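# Seat the palette knife in its foam pocket

## Task

Lay the palette knife into the cutout in the foam insert on the mat so that its outline matches the cutout and it rests on the cutout's bottom. When finished, nothing other than the knife may be on the foam or the mat, and nothing may be tipped over. The reference picture is called manual.

## Robot and tools

Robot: two arms, left_arm and right_arm. Each has a parallel two-finger gripper and a wrist camera: cam_left_wrist and cam_right_wrist, both 896x504. A two-camera stand is fixed behind the arms.

Scene frame: the origin is at table-top height, halfway between the nominal arm bases. +z is up, +x points out over the table, and left_arm is on the +y side. Image left and right do not follow the arm names. The calibrated bases are left_arm at (-0.022, +0.276, 0) m and right_arm at (+0.031, -0.272, 0) m. Both are almost unrotated about z.

Arm frames: each arm reports its hand pose, velocities and Hand target in its own base frame. Offsets also run along that arm's base axes, and rotations turn about the Hand target position. end_effector_position is the point between the finger pads, about 1 cm short of the fingertips. The fingers point along the gripper's +z axis and open and close along its y axis. Reported poses can be off by a few cm. Friction and load can also leave a gripper resting a few cm from its command without touching anything. Each step, the commanded orientation is clipped to within 40 degrees of the measured one.

execute_actions(actions, cameras): actions is a list of actions. Each action holds up to 15 rows, one per 1/30 s step. A short action repeats its last row until 15 steps are done. Every row is one list of 14 numbers in [-1, 1] covering both arms: left_arm dx, dy, dz, rx, ry, rz, opening, then right_arm in the same order. Always send all 14, even if one arm is idle. dx..rz are offsets, not poses. Every row of an action counts from the Hand target as it was when that action began, so an offset repeated in the next action or call moves the arm further. Scale: 1.0 = 0.6 m for dx/dy/dz and 180 degrees for rx/ry/rz, which form one rotation vector. Opening is absolute: +1 is fully open (0.094 m) and -1 is closed. To keep an arm where it is, send six zeros for its pose and repeat its current opening. A 0 opening is a real command, not a hold. An empty actions list returns images and the full result. cameras is a list of names, ["all"], or []; any unknown name makes the call invalid.

move(target, speed, blend, opening_speed, grip_force, blocking, cameras): target is one 14-number row, or a list of up to 15 rows. It uses the same layout, scale and offset meaning as above. Every row counts from the Hand targets at the start of the move, not from the previous row. Paths are straight, take at least 0.5 s and are cut off at 10 s. They do not avoid obstacles or the other arm. speed is in m/s, 0.002 to 2.9, default 0.25, with turning limited to twice that in rad/s. It can be one value or one per row. blend is in metres and rounds corners between list rows; 0 stops at each row. opening_speed is the rate of change on the -1..+1 scale per second, at least 0.2. Use it for slow, gentle closing. grip_force is newtons per pad, 10 to 50, one value or one per arm. It stays in force until changed, and lower values close more slowly. blocking=false returns after about 0.5 s while the move continues. The result adds a move: line such as done, off_target, moving, held or fault. limits=paced means the commanded pose was clipped; limits=held means steps were held back. Faster moves strike harder, and a target set deeper past a contact pushes harder.

wait(seconds 0 to 10, cameras) lets time pass while both arms hold their commands. stop(cameras) brakes a running move. zoom_image(camera, region) enlarges part of the latest image from cam_left_wrist or cam_right_wrist. region is [x0, y0, x1, y1] in pixels from the top-left, at most 504 wide and 504 high. show_instructions() shows the reference image(s). read_manual(section) returns licence texts only. finished_scene(scene) ends the current scene and cannot be undone. Pass the current scene's number, which appears at the end of each result.

Results: end_effector_position (m) and end_effector_quat_wxyz are in each arm's base frame. Hand target is the last commanded pose after clipping, and it is the reference for the next offsets. Tool commands lists the present opening commands. grip_measured is the measured finger opening on the command scale. It reads up to about 2.5 mm wide when empty and somewhat narrow when squeezing a hard part. The last number in Joint positions is the opening in metres. Joint torques are total drive output and include gravity. Joint velocities may be listed as within noise. A MOTOR HOT line appears at 75 °C. At 90 °C an OVER-TEMPERATURE FAULT folds that arm away for the rest of the scene. Holding loads, stretching out, or pushing at unreachable poses heats motors.

Calibration: the prompt gives pinhole-plus-radial intrinsics for each wrist camera and an extrinsic pose in that arm's base frame. Both can be slightly off.

Avoid: contact or pressing between the arms, grippers or wrist cameras, since it can end the scene. Also avoid fast hits on fixed or heavy things, dropping or releasing a moving object, and anything leaving the table. Do not strain the camera cables or route paths close to an arm's own base; go around it. Do not knock other items over. Close gently on fragile parts. To release, command an opening well above grip_measured. To end a push, command the target back past the gripper.

Each tool is called after "Emit:" as name([rows], argument=value, ...), one row to a line, values as JSON.

Reference images:

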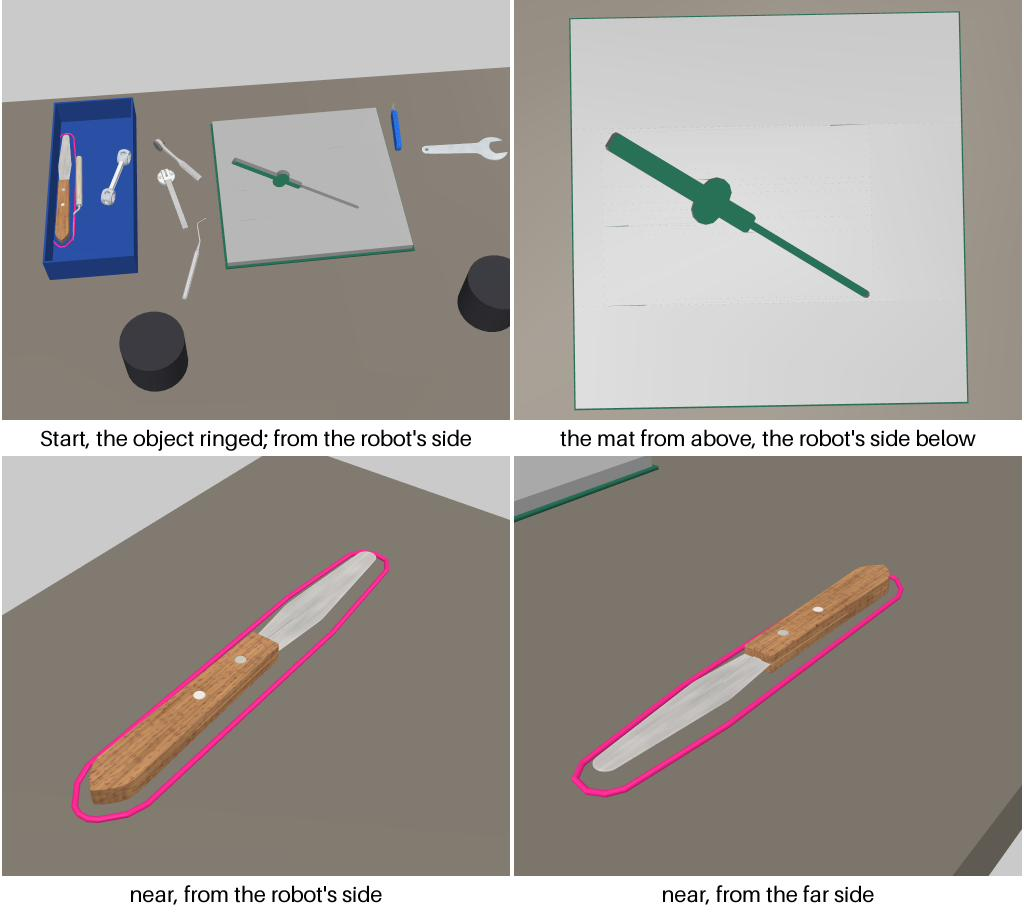

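## Session

Emit:
execute_actions(actions=[])

Scene clock: 0.00 s.
left_arm: end_effector_position=(+0.4066, +0.0132, +0.1099) grip_measured=+1.000 end_effector_quat_wxyz=(+0.612, -0.017, +0.786, +0.084) | right_arm: end_effector_position=(+0.4059, -0.0023, +0.1253) grip_measured=+1.000 end_effector_quat_wxyz=(+0.628, +0.023, +0.776, -0.042)
Joint positions: left_arm=[-0.065 1.609 0.366 0.997 -0.215 0.061 0.094] | right_arm=[0.06 1.553 0.362 0.98 0.154 -0.004 0.094]
Joint velocities: within noise
Joint torques (N m): no reading
Heat: left arm: 37 °C; right arm: 36 °C.
Hand target: left_arm +0.4076, +0.0133, +0.1124; +0.614, -0.017, +0.785, +0.084 | right_arm +0.4082, -0.0023, +0.1334; +0.637, +0.025, +0.769, -0.041
Tool commands: left_gripper/opening=+1.0 right_gripper/opening=+1.0

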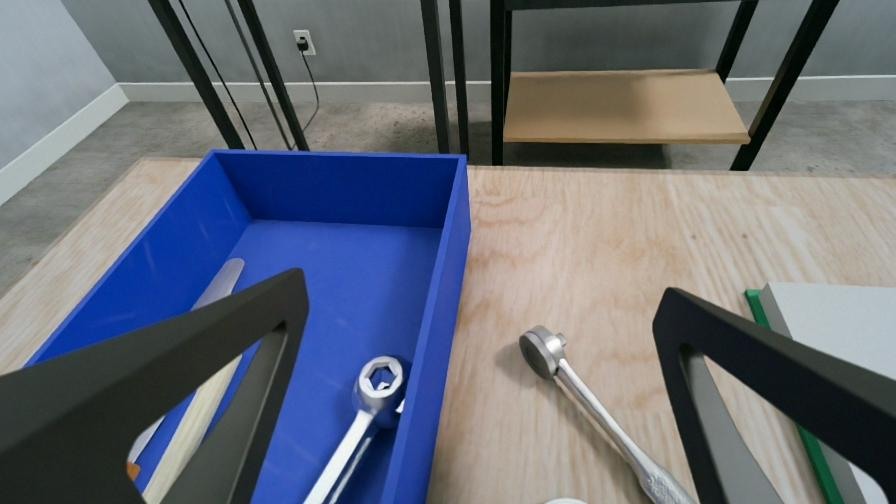

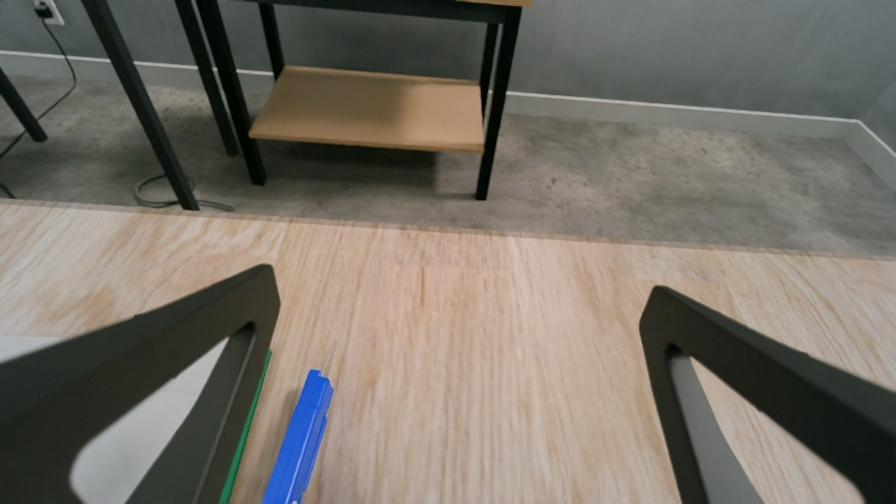

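Emit:
move(target=[-0.18,0.18,0.33,0,0.25,0,1,-0.07,0.37,0.33,0,0.25,0,1], cameras=["all"], speed=0.5)

Scene clock: 14.10 s.
left_arm: end_effector_position=(+0.2988, +0.1230, +0.3030) grip_measured=+1.000 end_effector_quat_wxyz=(+0.260, +0.012, +0.962, +0.087) | right_arm: end_effector_position=(+0.3640, +0.2227, +0.3279) grip_measured=+1.000 end_effector_quat_wxyz=(+0.326, -0.011, +0.945, -0.026)
Joint positions: left_arm=[0.42 1.417 1.749 -1.35 0.059 0.429 0.094] | right_arm=[0.736 1.965 2.46 -1.567 0.462 0.594 0.094]
Joint torques (N m): left_arm=[0.12 -4.82 7.88 0.94 0.17 0.06] | right_arm=[-0.57 -9.06 6.06 0.84 0.28 0.11]
Heat: left arm: 38 °C; right arm: 37 °C.
Hand target: left_arm +0.2996, +0.1214, +0.3103; +0.267, +0.016, +0.960, +0.084 | right_arm +0.3663, +0.2197, +0.3313; +0.294, +0.007, +0.955, -0.048
Off the commanded pose: left_arm 0.008 m, 1 deg | right_arm 0.005 m, 5 deg.
joint sent to its limit (right arm) — joint 4 (wrist pitch), lower limit. The joint targets are off in orientation, not in position.
move: off_target (right_arm)
camera_calibration:
cam_left_wrist: T_world_to_cam=[[0.05298, -0.98244, -0.178896, 0.165647], [-0.997618, -0.0599987, 0.0340496, 0.314396], [-0.0441853, 0.176666, -0.983279, 0.397051], [0, 0, 0, 1]] pos_world=[0.322415, 0.111456, 0.40934]
cam_right_wrist: T_world_to_cam=[[0.063784, -0.99606, 0.0616187, 0.181029], [-0.996102, -0.0673133, -0.0570062, 0.411218], [0.0609293, -0.0577425, -0.99647, 0.426102], [0, 0, 0, 1]] pos_world=[0.372107, 0.232601, 0.436885]

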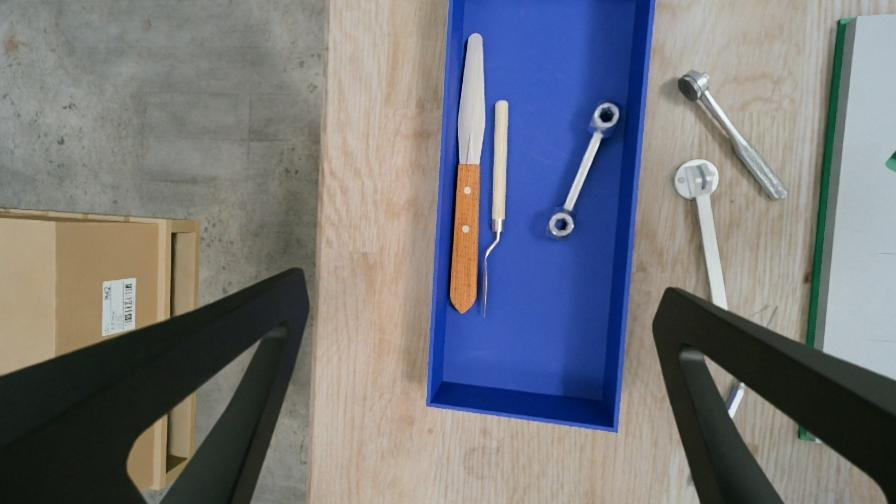

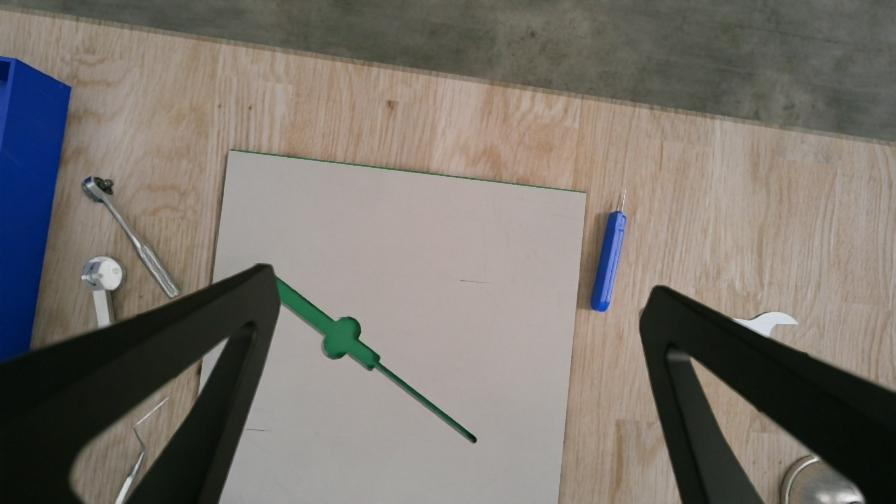

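Emit:
zoom_image(camera="cam_left_wrist", region=[410, 140, 550, 330])

Emit:
zoom_image(camera="cam_right_wrist", region=[200, 140, 600, 504])

Scaled by 2.653 from the camera's 896x504 image, which has a finer 1280x720 frame.

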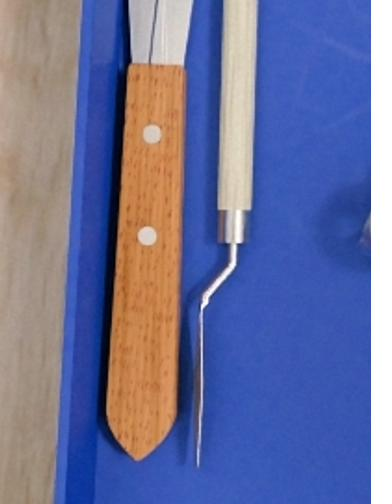

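Scaled by 1.260 from the camera's 896x504 image, which has a finer 1280x720 frame.

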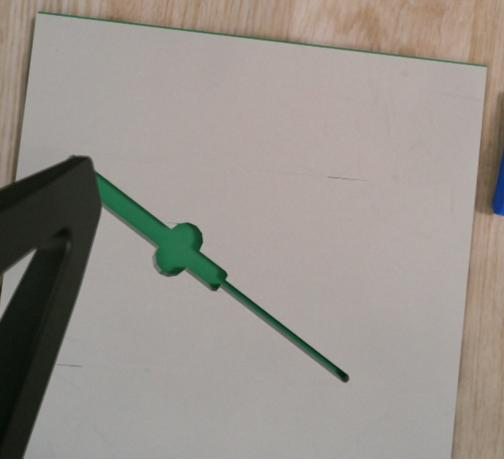

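Emit:
move(target=[-0.016,-0.002,-0.317,0.0814,0.1664,0.0475,-0.3,0,0,0,0,0,0,1], cameras=["cam_left_wrist"])

Scene clock: 83.33 s.
left_arm: end_effector_position=(+0.2899, +0.1184, +0.1242) grip_measured=-0.297 end_effector_quat_wxyz=(+0.001, +0.003, +0.978, +0.208) | right_arm: end_effector_position=(+0.3640, +0.2227, +0.3279) grip_measured=+1.000 end_effector_quat_wxyz=(+0.326, -0.011, +0.945, -0.026)
Joint positions: left_arm=[0.151 1.634 1.302 -1.168 -0.413 0.171 0.033] | right_arm=[0.736 1.965 2.46 -1.567 0.462 0.594 0.094]
Joint torques (N m): left_arm=[-0.36 -7.19 4.1 0.47 -0.46 -0.11] | right_arm=[-0.57 -9.05 6.04 0.9 0.3 0.1]
Heat: left arm: 39 °C; right arm: 40 °C.
Hand target: left_arm +0.2900, +0.1202, +0.1202; -0.001, +0.000, +0.976, +0.217 | right_arm +0.3663, +0.2197, +0.3313; +0.294, +0.007, +0.955, -0.048
Off the commanded pose: left_arm 0.004 m, 1 deg | right_arm 0.005 m, 5 deg.
joint sent to its limit (right arm) — joint 4 (wrist pitch), lower limit. The joint targets are off in orientation, not in position.
move: off_target (right_arm)
camera_calibration:
cam_left_wrist: T_world_to_cam=[[0.0187657, -0.904477, -0.42611, 0.161011], [-0.843363, -0.243228, 0.479143, 0.232959], [-0.537016, 0.350374, -0.767367, 0.31715], [0, 0, 0, 1]] pos_world=[0.363762, 0.0911718, 0.200358]
Images, in order (width x height): cam_left_wrist 896x504.

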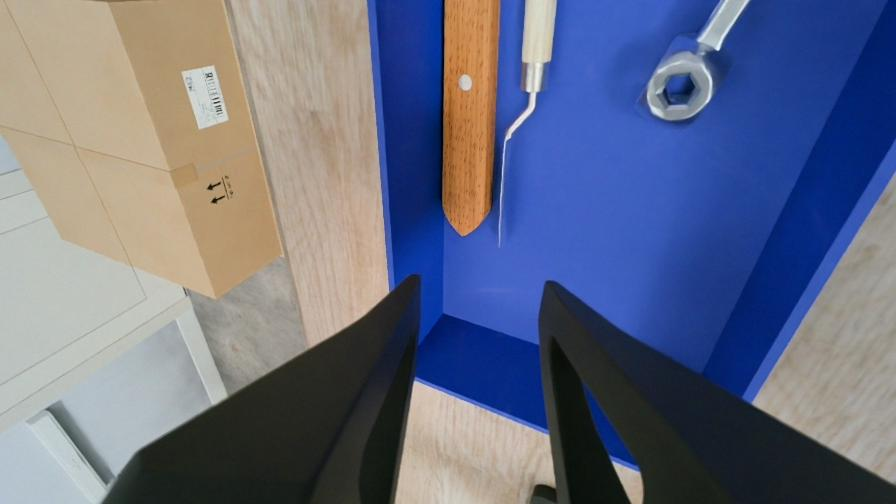

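Emit:
move([
  [0.095,0.014,-0.025,0,0,0,-0.3,0,0,0,0,0,0,1],
  [0.095,0.082,-0.172,0,0,0,-0.3,0,0,0,0,0,0,1],
], cameras=["cam_left_wrist"], speed=0.15)

Scene clock: 107.47 s.
left_arm: end_effector_position=(+0.3484, +0.1658, +0.0253) grip_measured=-0.297 end_effector_quat_wxyz=(+0.003, +0.000, +0.977, +0.212) | right_arm: end_effector_position=(+0.3640, +0.2227, +0.3279) grip_measured=+1.000 end_effector_quat_wxyz=(+0.326, -0.011, +0.945, -0.026)
Joint positions: left_arm=[0.254 1.963 1.3 -0.789 -0.41 0.279 0.033] | right_arm=[0.736 1.965 2.46 -1.567 0.462 0.594 0.094]
Joint torques (N m): left_arm=[0.44 -9.26 3.6 0.67 -0.4 0.05] | right_arm=[-0.57 -9.24 5.98 0.87 0.32 0.13]
Heat: left arm: 39 °C; right arm: 41 °C.
Hand target: left_arm +0.3470, +0.1694, +0.0169; -0.001, +0.000, +0.976, +0.217 | right_arm +0.3663, +0.2197, +0.3313; +0.294, +0.007, +0.955, -0.048
Off the commanded pose: left_arm 0.009 m, 1 deg | right_arm 0.005 m, 5 deg.
joint sent to its limit (right arm) — joint 4 (wrist pitch), lower limit. The joint targets are off in orientation, not in position.
move: off_target (right_arm)
camera_calibration:
cam_left_wrist: T_world_to_cam=[[0.024749, -0.90118, -0.432738, 0.158082], [-0.844289, -0.250635, 0.473664, 0.342952], [-0.535316, 0.353633, -0.76706, 0.254863], [0, 0, 0, 1]] pos_world=[0.422071, 0.138288, 0.101459]
Images, in order (width x height): cam_left_wrist 896x504.

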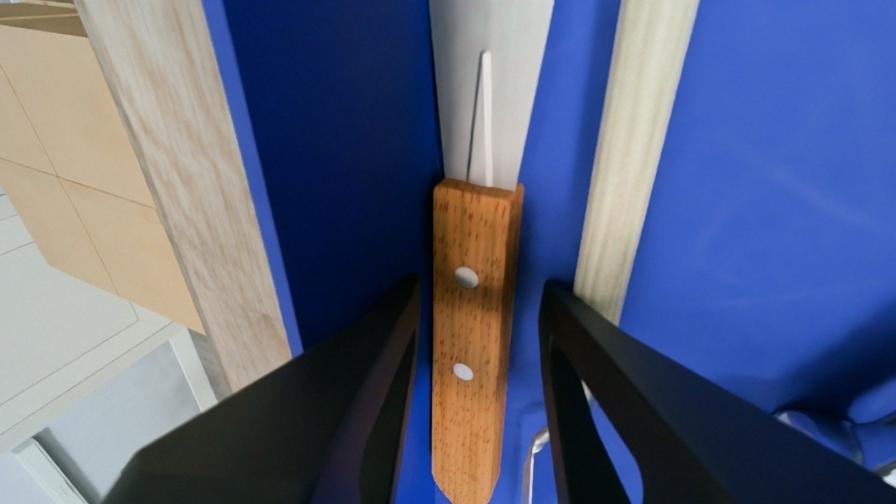

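Emit:
move(target=[0,0.006,-0.016,0,0,0,-0.3,0,0,0,0,0,0,1], cameras=["cam_left_wrist"], speed=0.08)

Scene clock: 111.43 s.
left_arm: end_effector_position=(+0.3500, +0.1658, +0.0237) grip_measured=-0.298 end_effector_quat_wxyz=(+0.007, +0.004, +0.977, +0.212) | right_arm: end_effector_position=(+0.3640, +0.2227, +0.3279) grip_measured=+1.000 end_effector_quat_wxyz=(+0.326, -0.011, +0.945, -0.026)
Joint positions: left_arm=[0.254 1.963 1.293 -0.772 -0.408 0.29 0.033] | right_arm=[0.736 1.965 2.46 -1.567 0.462 0.594 0.094]
Joint torques (N m): left_arm=[1.22 -7.97 2.77 0.87 -0.4 0.05] | right_arm=[-0.64 -9.05 6.15 0.84 0.28 0.09]
Heat: left arm: 39 °C; right arm: 41 °C.
Hand target: left_arm +0.3468, +0.1729, +0.0072; -0.001, +0.000, +0.976, +0.216 | right_arm +0.3663, +0.2197, +0.3313; +0.294, +0.007, +0.955, -0.048
Off the commanded pose: left_arm 0.018 m, 1 deg | right_arm 0.005 m, 5 deg.
joint sent to its limit (right arm) — joint 4 (wrist pitch), lower limit. The joint targets are off in orientation, not in position.
move: off_target (left_arm, right_arm)
camera_calibration:
cam_left_wrist: T_world_to_cam=[[0.0180811, -0.901244, -0.432934, 0.159756], [-0.849284, -0.242346, 0.469025, 0.345549], [-0.527626, 0.359204, -0.769794, 0.250936], [0, 0, 0, 1]] pos_world=[0.422981, 0.137585, 0.100261]
Images, in order (width x height): cam_left_wrist 896x504.

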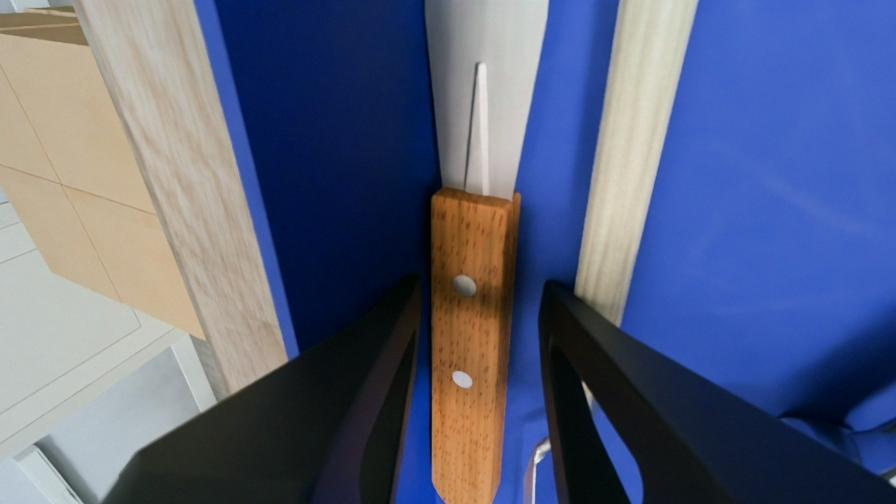

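Emit:
move([
  [-0.03,0.0,0.05,0,0,0,-0.38,0,0,0,0,0,0,1],
  [-0.042,-0.008,0.0,0,0,0,-0.38,0,0,0,0,0,0,1],
], cameras=["cam_left_wrist"], speed=0.1)

Scene clock: 121.00 s.
left_arm: end_effector_position=(+0.3307, +0.1672, +0.0223) grip_measured=-0.378 end_effector_quat_wxyz=(+0.013, +0.002, +0.976, +0.216) | right_arm: end_effector_position=(+0.3640, +0.2227, +0.3279) grip_measured=+1.000 end_effector_quat_wxyz=(+0.326, -0.011, +0.945, -0.026)
Joint positions: left_arm=[0.27 1.891 1.183 -0.712 -0.41 0.306 0.029] | right_arm=[0.736 1.965 2.46 -1.567 0.462 0.594 0.094]
Joint torques (N m): left_arm=[0.42 -8.27 1.72 0.74 -0.37 -0.07] | right_arm=[-0.64 -8.99 6 0.87 0.33 0.13]
Heat: left arm: 38 °C; right arm: 41 °C.
Hand target: left_arm +0.3217, +0.1682, +0.0072; -0.001, +0.000, +0.976, +0.217 | right_arm +0.3663, +0.2197, +0.3313; +0.294, +0.007, +0.955, -0.048
Off the commanded pose: left_arm 0.018 m, 2 deg | right_arm 0.005 m, 5 deg.
joint sent to its limit (right arm) — joint 4 (wrist pitch), lower limit. The joint targets are off in orientation, not in position.
move: off_target (left_arm, right_arm)
camera_calibration:
cam_left_wrist: T_world_to_cam=[[0.0253799, -0.897754, -0.439765, 0.157905], [-0.854841, -0.247553, 0.456031, 0.333131], [-0.518268, 0.364355, -0.77372, 0.235283], [0, 0, 0, 1]] pos_world=[0.402706, 0.138501, 0.0995663]
Images, in order (width x height): cam_left_wrist 896x504.

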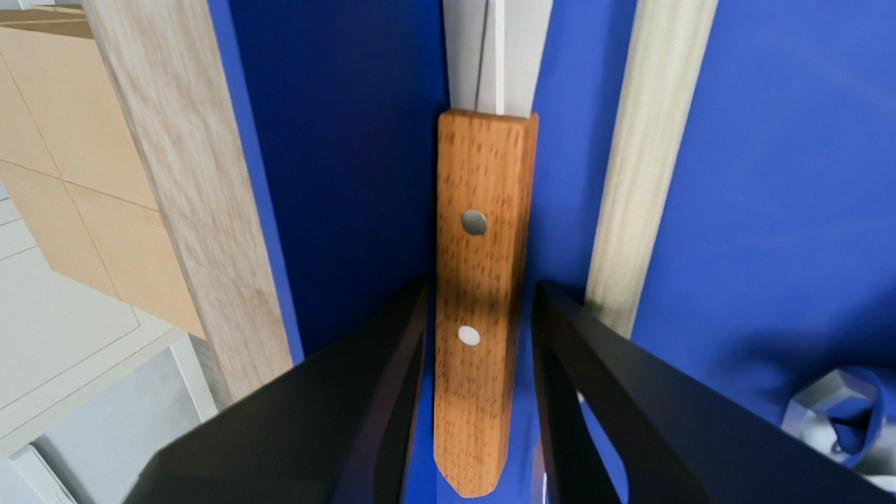

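Emit:
move(target=[0.01,0.0,0.008,0,0,0,-1,0,0,0,0,0,0,1], cameras=["cam_left_wrist"], opening_speed=0.4, grip_force=30)

Scene clock: 126.07 s.
left_arm: end_effector_position=(+0.3313, +0.1682, +0.0223) grip_measured=-0.542 end_effector_quat_wxyz=(+0.014, +0.001, +0.976, +0.219) | right_arm: end_effector_position=(+0.3640, +0.2227, +0.3279) grip_measured=+1.000 end_effector_quat_wxyz=(+0.326, -0.011, +0.945, -0.026)
Joint positions: left_arm=[0.27 1.892 1.181 -0.706 -0.415 0.305 0.022] | right_arm=[0.736 1.965 2.46 -1.567 0.462 0.594 0.094]
Joint torques (N m): left_arm=[0.02 -7.45 4.78 0.45 -0.32 -0.11] | right_arm=[-0.58 -9.07 6.05 0.83 0.25 0.12]
Heat: left arm: 38 °C; right arm: 41 °C.
Hand target: left_arm +0.3278, +0.1682, +0.0121; -0.001, +0.000, +0.976, +0.217 | right_arm +0.3663, +0.2197, +0.3313; +0.294, +0.007, +0.955, -0.048
Off the commanded pose: left_arm 0.011 m, 2 deg | right_arm 0.005 m, 5 deg.
joint sent to its limit (right arm) — joint 4 (wrist pitch), lower limit. The joint targets are off in orientation, not in position.
grip_force (N): 30, 30
move: off_target (left_arm, right_arm)
camera_calibration:
cam_left_wrist: T_world_to_cam=[[0.0279656, -0.895152, -0.444884, 0.157591], [-0.855852, -0.251388, 0.452019, 0.335009], [-0.516464, 0.368114, -0.773148, 0.234093], [0, 0, 0, 1]] pos_world=[0.403212, 0.139113, 0.0996676]
Images, in order (width x height): cam_left_wrist 896x504.

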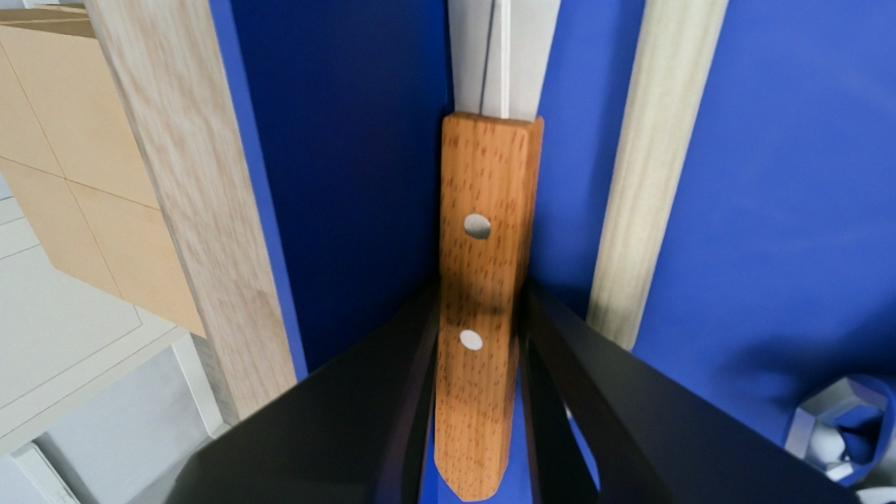

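Emit:
move([
  [0,-0.05,0.42,0,0,0,-1,-0.11,-0.333,0.03,-0.125,0.174,0.488,1],
  [0.087,-0.69,0.40,0.2805,-0.2805,-0.4408,-1,-0.11,-0.333,0.03,-0.125,0.174,0.488,-0.2],
], cameras=["all"], grip_force=50, speed=0.25)

Scene clock: 152.40 s.
left_arm: end_effector_position=(+0.3805, -0.2437, +0.2623) grip_measured=-0.569 end_effector_quat_wxyz=(+0.499, +0.494, +0.504, +0.503) | right_arm: end_effector_position=(+0.3073, +0.0172, +0.3453) grip_measured=-0.198 end_effector_quat_wxyz=(-0.199, +0.676, -0.686, +0.180)
Joint positions: left_arm=[-0.891 1.593 0.849 0.753 -0.905 1.571 0.02] | right_arm=[0.057 1.494 2.038 -1.572 0.006 -1.502 0.038]
Joint torques (N m): left_arm=[-0.13 -6.6 4.04 1.64 0.11 -0.05] | right_arm=[0.38 -7.19 3.62 1.03 -0.05 -0.06]
Heat: left arm: 39 °C; right arm: 41 °C.
Hand target: left_arm +0.3799, -0.2459, +0.2521; +0.499, +0.500, +0.501, +0.500 | right_arm +0.3002, +0.0200, +0.3493; +0.001, +0.707, -0.707, +0.000
Off the commanded pose: left_arm 0.010 m, 1 deg | right_arm 0.008 m, 31 deg.
joint sent to its limit (right arm) — joint 4 (wrist pitch), lower limit. The joint targets are off in orientation, not in position.
move: off_target (right_arm); target 2's new opening was sent with right_arm's hand 0.008 m and 31 deg from that target
camera_calibration:
cam_left_wrist: T_world_to_cam=[[0.0270655, -0.0293602, -0.999202, 0.250973], [-0.550901, 0.833639, -0.0394177, 0.442251], [0.834131, 0.551529, 0.00638826, -0.0770011], [0, 0, 0, 1]] pos_world=[0.301073, -0.318841, 0.268697]
cam_right_wrist: T_world_to_cam=[[0.87263, 0.0315386, 0.487362, -0.434406], [-0.24462, -0.835486, 0.492062, -0.065387], [0.422703, -0.548607, -0.721355, 0.237292], [0, 0, 0, 1]] pos_world=[0.262777, 0.0892504, 0.415059]

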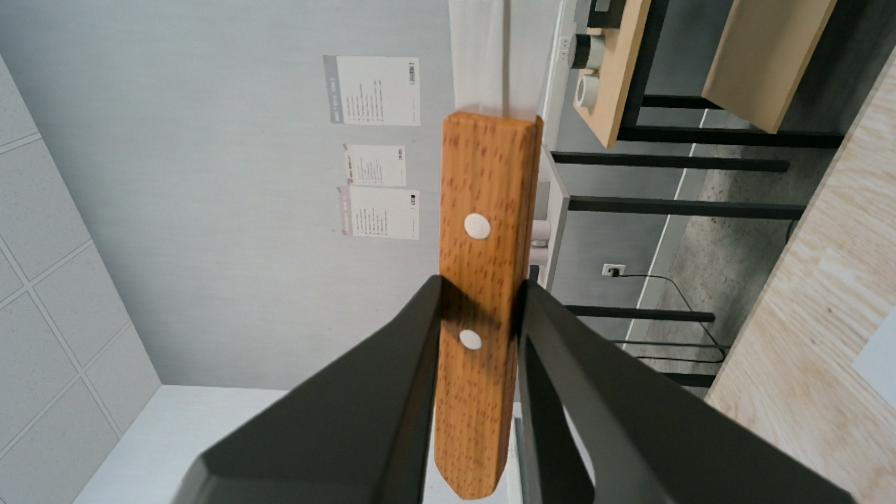

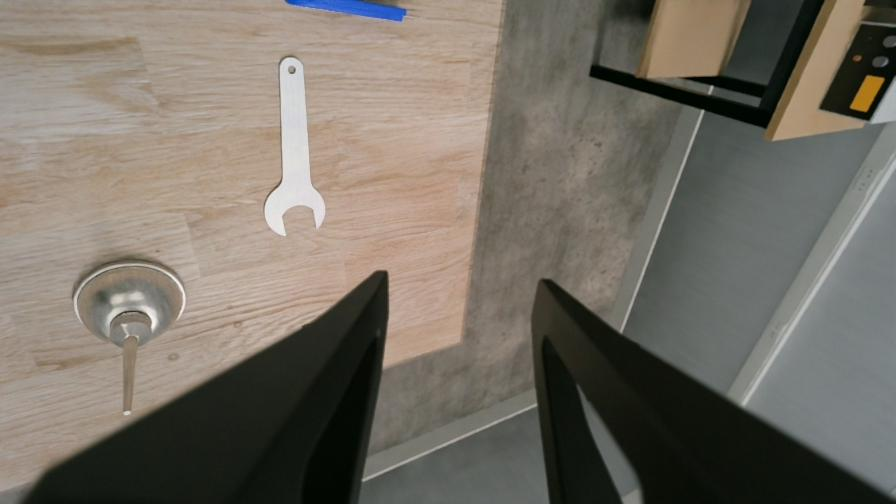

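Emit:
move(target=[0,0,-0.15,0,0,0,-1,0.071,0.538,-0.13,0,0,-0.02,-0.2], cameras=["all"])

Scene clock: 167.63 s.
left_arm: end_effector_position=(+0.3817, -0.2454, +0.1692) grip_measured=-0.569 end_effector_quat_wxyz=(+0.498, +0.496, +0.503, +0.503) | right_arm: end_effector_position=(+0.3412, +0.3417, +0.2677) grip_measured=-0.198 end_effector_quat_wxyz=(-0.228, +0.673, -0.703, +0.006)
Joint positions: left_arm=[-0.891 1.87 0.7 1.172 -0.903 1.571 0.02] | right_arm=[0.793 2.219 2.682 -1.574 0.024 -0.74 0.038]
Joint torques (N m): left_arm=[-0.16 -7.57 2.96 1.64 0.09 -0.04] | right_arm=[-0.55 -11.3 6.04 0.9 -0.18 0.1]
Heat: left arm: 39 °C; right arm: 41 °C.
Hand target: left_arm +0.3799, -0.2459, +0.1621; +0.499, +0.500, +0.501, +0.500 | right_arm +0.3429, +0.3427, +0.2712; +0.001, +0.685, -0.729, +0.000
Off the commanded pose: left_arm 0.007 m, 1 deg | right_arm 0.004 m, 26 deg.
joint sent to its limit (right arm) — joint 4 (wrist pitch), lower limit. The joint targets are off in orientation, not in position.
move: off_target (right_arm)
camera_calibration:
cam_left_wrist: T_world_to_cam=[[0.023169, -0.0246433, -0.999428, 0.160588], [-0.549818, 0.834619, -0.0333255, 0.439518], [0.834963, 0.550276, 0.00578794, -0.0769315], [0, 0, 0, 1]] pos_world=[0.302169, -0.32054, 0.175589]
cam_right_wrist: T_world_to_cam=[[0.953193, -0.0340002, 0.300444, -0.391465], [-0.118986, -0.955665, 0.269346, 0.309998], [0.277966, -0.292487, -0.914979, 0.358671], [0, 0, 0, 1]] pos_world=[0.310329, 0.387851, 0.362293]

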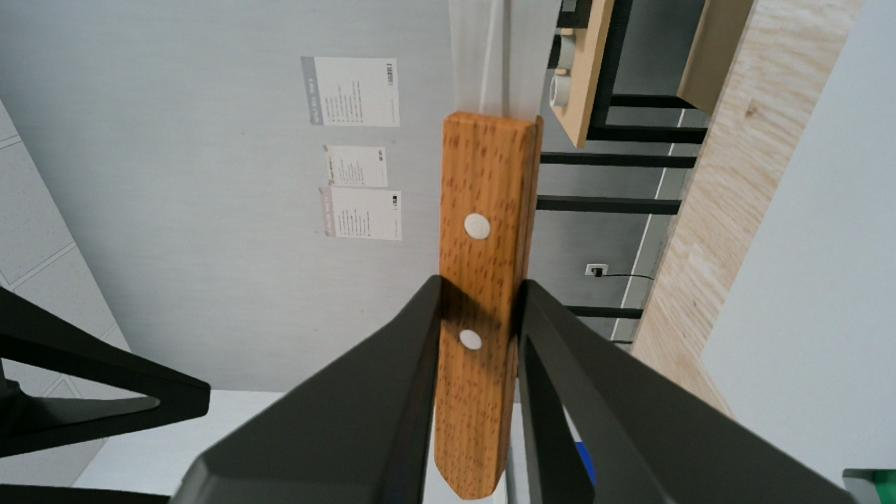

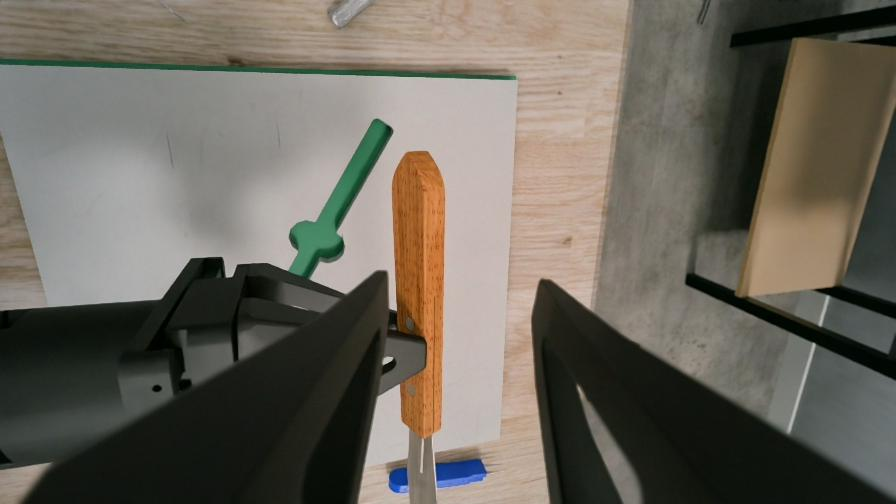

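Emit:
move(target=[0.108,0.083,0.055,0,-0.15,0,-1,0.112,0.078,0.03,0,0,0,-0.2], cameras=["cam_right_wrist"])

Scene clock: 182.13 s.
left_arm: end_effector_position=(+0.4416, -0.1942, +0.1799) grip_measured=-0.569 end_effector_quat_wxyz=(+0.526, +0.473, +0.445, +0.549) | right_arm: end_effector_position=(+0.4037, +0.3844, +0.2864) grip_measured=-0.198 end_effector_quat_wxyz=(-0.351, +0.640, -0.683, +0.005)
Joint positions: left_arm=[-0.634 2.01 0.717 1.484 -0.616 1.734 0.02] | right_arm=[0.765 2.349 2.842 -1.347 0.018 -0.748 0.038]
Joint torques (N m): left_arm=[0.39 -8.03 5.94 2.14 0.19 -0.05] | right_arm=[-0.64 -11.7 6.43 1.47 -0.13 -0.08]
Heat: left arm: 38 °C; right arm: 44 °C.
Hand target: left_arm +0.4447, -0.1961, +0.1950; +0.602, +0.369, +0.370, +0.603 | right_arm +0.4101, +0.3895, +0.2893; -0.009, +0.685, -0.729, +0.000
Off the commanded pose: left_arm 0.016 m, 18 deg | right_arm 0.009 m, 41 deg; orientation clipped.
elbow stopped short (right arm): the move would have taken joint 3 (elbow) straighter than the controller allows.
joint sent to its limit (left arm) — joint 4 (wrist pitch), upper limit. The joint targets are off in orientation, not in position.
move: off_target (left_arm, right_arm); limits=paced
camera_calibration:
cam_right_wrist: T_world_to_cam=[[0.882647, -0.119289, 0.454648, -0.438117], [-0.167376, -0.983623, 0.0668621, 0.44145], [0.439226, -0.135113, -0.888158, 0.237591], [0, 0, 0, 1]] pos_world=[0.356235, 0.41406, 0.380691]
Images, in order (width x height): cam_right_wrist 896x504.

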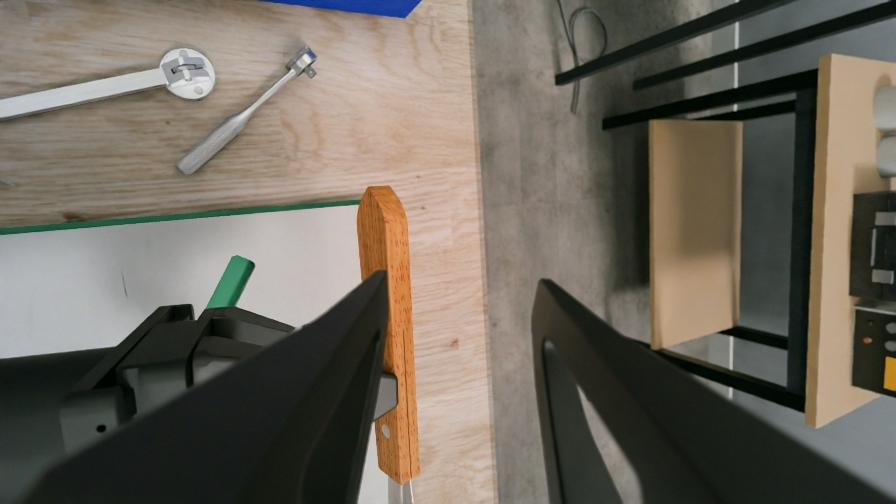

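Emit:
move(target=[-0.138,-0.083,-0.095,0,0.15,0,-1,-0.144,-0.076,-0.124,0,0,0,-0.2], cameras=["all"])

Scene clock: 204.17 s.
left_arm: end_effector_position=(+0.3649, -0.2500, +0.1299) grip_measured=-0.569 end_effector_quat_wxyz=(+0.493, +0.511, +0.493, +0.503) | right_arm: end_effector_position=(+0.3325, +0.3454, +0.1949) grip_measured=-0.198 end_effector_quat_wxyz=(-0.129, +0.680, -0.722, +0.002)
Joint positions: left_arm=[-0.935 1.995 0.638 1.343 -0.928 1.586 0.02] | right_arm=[0.809 2.29 2.545 -1.568 0.018 -0.705 0.038]
Joint torques (N m): left_arm=[-0.25 -11.96 2.17 1.38 -0.11 -0.18] | right_arm=[0.57 -16.95 4.19 0.57 -0.16 0.1]
Heat: left arm: 40 °C; right arm: 48 °C.
Hand target: left_arm +0.3618, -0.2459, +0.1381; +0.500, +0.500, +0.501, +0.500 | right_arm +0.3237, +0.3440, +0.2149; -0.009, +0.685, -0.729, +0.000
Off the commanded pose: left_arm 0.010 m, 2 deg | right_arm 0.022 m, 14 deg.
elbow stopped short (right arm): the move would have taken joint 3 (elbow) straighter than the controller allows.
joint sent to its limit (right arm) — joint 4 (wrist pitch), lower limit. The joint targets are off in orientation, not in position.
move: off_target (right_arm)
camera_calibration:
cam_left_wrist: T_world_to_cam=[[0.0125543, 0.00354393, -0.999915, 0.132531], [-0.533262, 0.845942, -0.00369709, 0.425711], [0.845857, 0.533263, 0.0125101, -0.0692818], [0, 0, 0, 1]] pos_world=[0.283954, -0.323651, 0.134961]
cam_right_wrist: T_world_to_cam=[[0.987822, -0.0186269, 0.154466, -0.349542], [-0.0810225, -0.90915, 0.408511, 0.276279], [0.132824, -0.416052, -0.899588, 0.383458], [0, 0, 0, 1]] pos_world=[0.316738, 0.404207, 0.286084]

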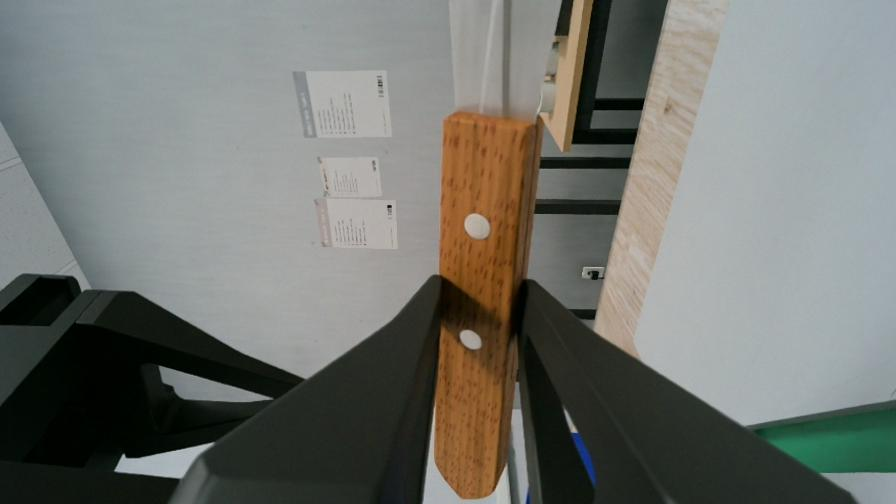

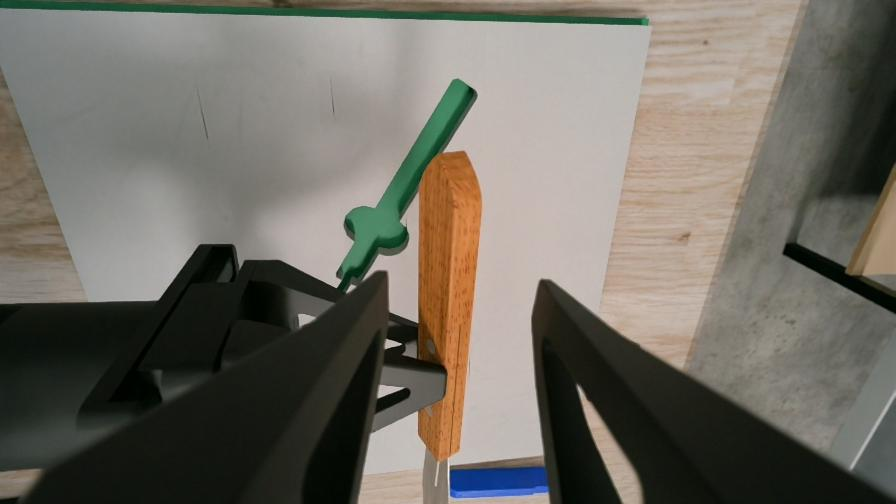

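Emit:
move(target=[0,0,0,0,0,0,-1,0.022,-0.008,-0.108,0,0,0,-0.2], cameras=["all"], speed=0.12)

Scene clock: 218.37 s.
left_arm: end_effector_position=(+0.3649, -0.2500, +0.1297) grip_measured=-0.569 end_effector_quat_wxyz=(+0.493, +0.511, +0.493, +0.503) | right_arm: end_effector_position=(+0.3381, +0.3408, +0.1580) grip_measured=-0.198 end_effector_quat_wxyz=(-0.084, +0.680, -0.728, +0.004)
Joint positions: left_arm=[-0.935 1.995 0.638 1.342 -0.928 1.586 0.02] | right_arm=[0.793 2.356 2.522 -1.568 0.016 -0.711 0.038]
Joint torques (N m): left_arm=[-0.25 -11.97 2.17 1.37 -0.16 -0.19] | right_arm=[-0.53 -12.23 4.51 0.41 -0.16 -0.11]
Heat: left arm: 39 °C; right arm: 47 °C.
Hand target: left_arm +0.3618, -0.2460, +0.1381; +0.500, +0.500, +0.501, +0.500 | right_arm +0.3369, +0.3392, +0.1501; -0.009, +0.685, -0.729, +0.000
Off the commanded pose: left_arm 0.010 m, 2 deg | right_arm 0.008 m, 9 deg.
joint sent to its limit (right arm) — joint 4 (wrist pitch), lower limit. The joint targets are off in orientation, not in position.
move: off_target (right_arm)
camera_calibration:
cam_left_wrist: T_world_to_cam=[[0.0120847, 0.00371465, -0.99992, 0.13262], [-0.533272, 0.845938, -0.00330234, 0.425658], [0.845858, 0.533269, 0.0122038, -0.069237], [0, 0, 0, 1]] pos_world=[0.283954, -0.323651, 0.13486]
cam_right_wrist: T_world_to_cam=[[0.995432, -0.0198553, 0.0933907, -0.341994], [-0.0616487, -0.880571, 0.469887, 0.261609], [0.0729074, -0.473498, -0.877772, 0.384046], [0, 0, 0, 1]] pos_world=[0.32856, 0.40542, 0.246117]

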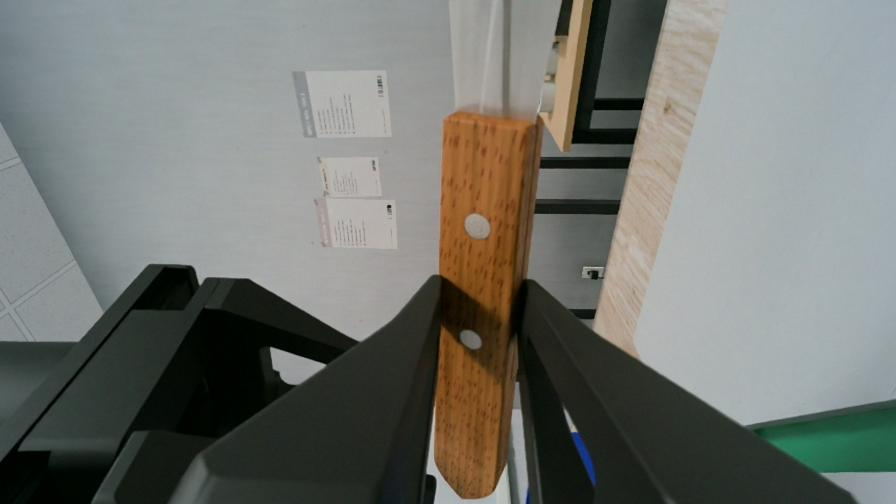

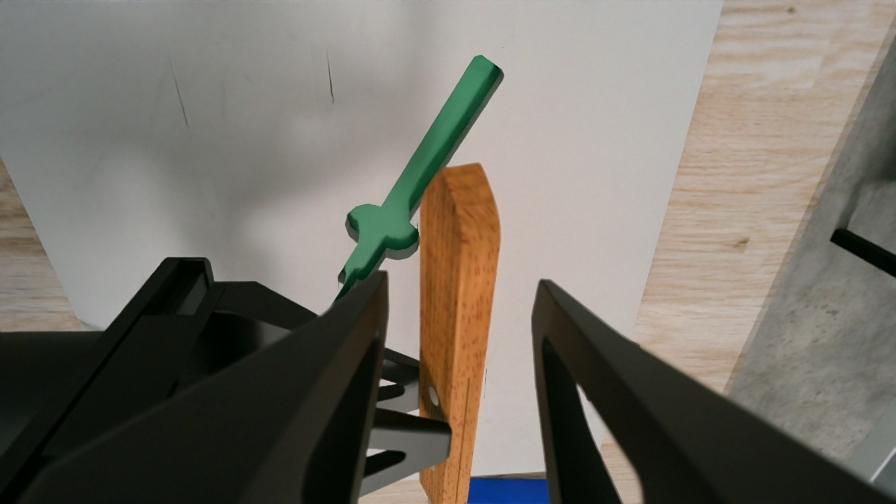

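Emit:
move(target=[0,0,0,0,0,0,-1,0,0,-0.033,0,0,0,-0.2], speed=0.1)

Emit:
move(target=[0,0,0,0,0,0,-1,0,0,0,0,0,0,-1], cameras=["all"], opening_speed=0.4, grip_force=[12,45])

Scene clock: 224.40 s.
left_arm: end_effector_position=(+0.3649, -0.2500, +0.1297) grip_measured=-0.569 end_effector_quat_wxyz=(+0.493, +0.511, +0.493, +0.503) | right_arm: end_effector_position=(+0.3384, +0.3411, +0.1394) grip_measured=-0.198 end_effector_quat_wxyz=(-0.063, +0.682, -0.729, +0.005)
Joint positions: left_arm=[-0.935 1.995 0.638 1.342 -0.928 1.586 0.02] | right_arm=[0.793 2.393 2.517 -1.568 0.016 -0.711 0.038]
Joint torques (N m): left_arm=[-0.25 -11.97 2.15 1.37 -0.15 -0.19] | right_arm=[-0.47 -12.23 4.48 0.35 -0.18 -0.1]
Heat: left arm: 39 °C; right arm: 48 °C.
Hand target: left_arm +0.3618, -0.2460, +0.1381; +0.500, +0.500, +0.501, +0.500 | right_arm +0.3369, +0.3392, +0.1302; -0.009, +0.685, -0.729, +0.000
Off the commanded pose: left_arm 0.010 m, 2 deg | right_arm 0.009 m, 6 deg.
joint sent to its limit (right arm) — joint 4 (wrist pitch), lower limit. The joint targets are off in orientation, not in position.
move: off_target (right_arm)

Scene clock: 226.60 s.
left_arm: end_effector_position=(+0.3649, -0.2497, +0.1296) grip_measured=-0.541 end_effector_quat_wxyz=(+0.492, +0.511, +0.494, +0.503) | right_arm: end_effector_position=(+0.3373, +0.3420, +0.1394) grip_measured=-0.624 end_effector_quat_wxyz=(-0.063, +0.683, -0.728, +0.001)
Joint positions: left_arm=[-0.935 1.995 0.638 1.341 -0.93 1.585 0.022] | right_arm=[0.793 2.393 2.517 -1.569 0.008 -0.714 0.018]
Joint torques (N m): left_arm=[-0.25 -11.97 2.18 1.37 -0.14 -0.19] | right_arm=[-0.68 -12.22 4.49 0.35 -0.09 -0.1]
Heat: left arm: 39 °C; right arm: 48 °C.
Hand target: left_arm +0.3618, -0.2460, +0.1380; +0.499, +0.500, +0.501, +0.500 | right_arm +0.3369, +0.3392, +0.1302; -0.009, +0.685, -0.729, +0.000
Off the commanded pose: left_arm 0.010 m, 2 deg | right_arm 0.010 m, 6 deg.
joint sent to its limit (right arm) — joint 4 (wrist pitch), lower limit. The joint targets are off in orientation, not in position.
grip_force (N): 12, 45
move: off_target (right_arm)
camera_calibration:
cam_left_wrist: T_world_to_cam=[[0.0116875, 0.00360146, -0.999925, 0.132593], [-0.53487, 0.844928, -0.00320859, 0.425793], [0.844853, 0.534868, 0.0118014, -0.0686033], [0, 0, 0, 1]] pos_world=[0.284154, -0.323548, 0.134759]
cam_right_wrist: T_world_to_cam=[[0.998188, -0.013702, 0.0585948, -0.337572], [-0.040909, -0.868623, 0.493782, 0.257047], [0.044131, -0.495285, -0.867609, 0.384065], [0, 0, 0, 1]] pos_world=[0.330527, 0.408873, 0.226073]

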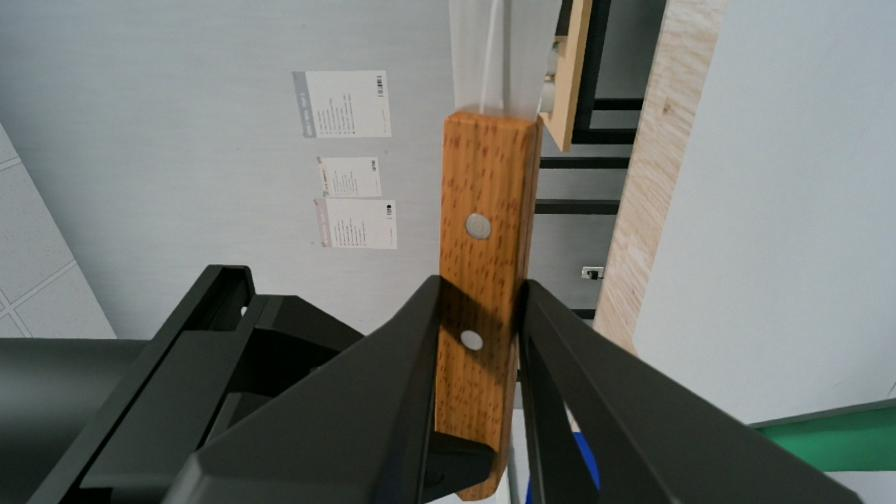

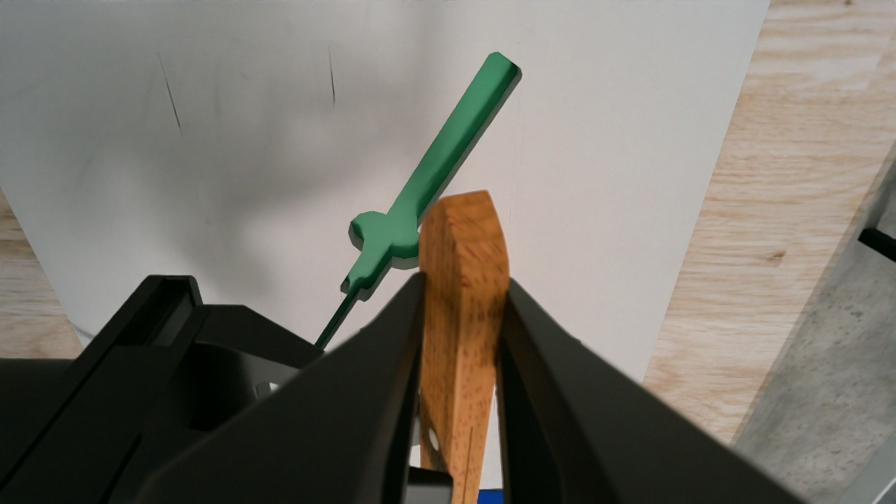

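Emit:
move(target=[0,0,0,0,0,0,-0.3,0,0,0,0,0,0,-1], cameras=["cam_right_wrist"], opening_speed=0.5, grip_force=50)

Scene clock: 231.97 s.
left_arm: end_effector_position=(+0.3649, -0.2496, +0.1299) grip_measured=-0.303 end_effector_quat_wxyz=(+0.492, +0.511, +0.494, +0.503) | right_arm: end_effector_position=(+0.3374, +0.3416, +0.1394) grip_measured=-0.764 end_effector_quat_wxyz=(-0.062, +0.683, -0.727, +0.002)
Joint positions: left_arm=[-0.935 1.992 0.638 1.335 -0.93 1.584 0.033] | right_arm=[0.793 2.393 2.517 -1.57 0.009 -0.716 0.011]
Joint torques (N m): left_arm=[-0.23 -11.66 2.19 1.42 -0.13 -0.18] | right_arm=[-0.4 -12.31 4.45 0.34 -0.11 -0.08]
Heat: left arm: 40 °C; right arm: 50 °C.
Hand target: left_arm +0.3619, -0.2458, +0.1380; +0.499, +0.500, +0.501, +0.500 | right_arm +0.3369, +0.3391, +0.1304; -0.009, +0.685, -0.729, +0.000
Off the commanded pose: left_arm 0.009 m, 2 deg | right_arm 0.009 m, 6 deg.
joint sent to its limit (right arm) — joint 4 (wrist pitch), lower limit. The joint targets are off in orientation, not in position.
move: off_target (right_arm)
camera_calibration:
cam_right_wrist: T_world_to_cam=[[0.998187, -0.0118904, 0.0590079, -0.338403], [-0.0396054, -0.867947, 0.495076, 0.255841], [0.0453291, -0.496515, -0.866844, 0.383766], [0, 0, 0, 1]] pos_world=[0.330526, 0.408578, 0.225973]
Images, in order (width x height): cam_right_wrist 896x504.

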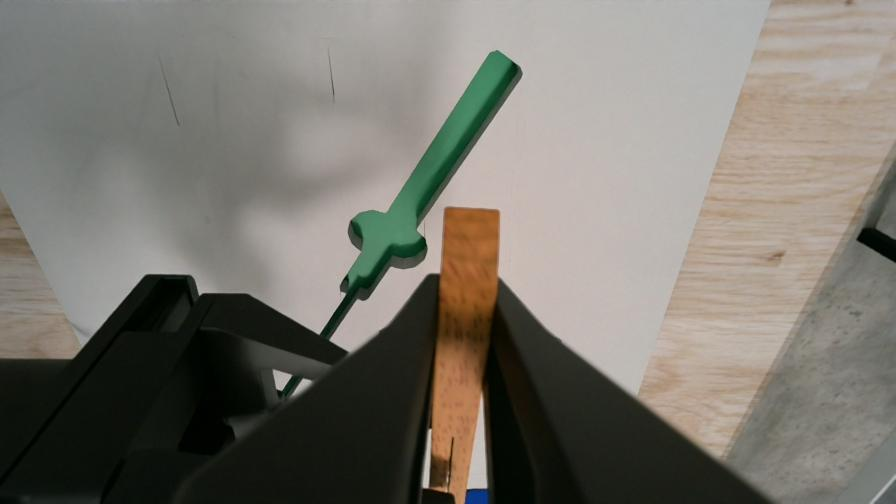

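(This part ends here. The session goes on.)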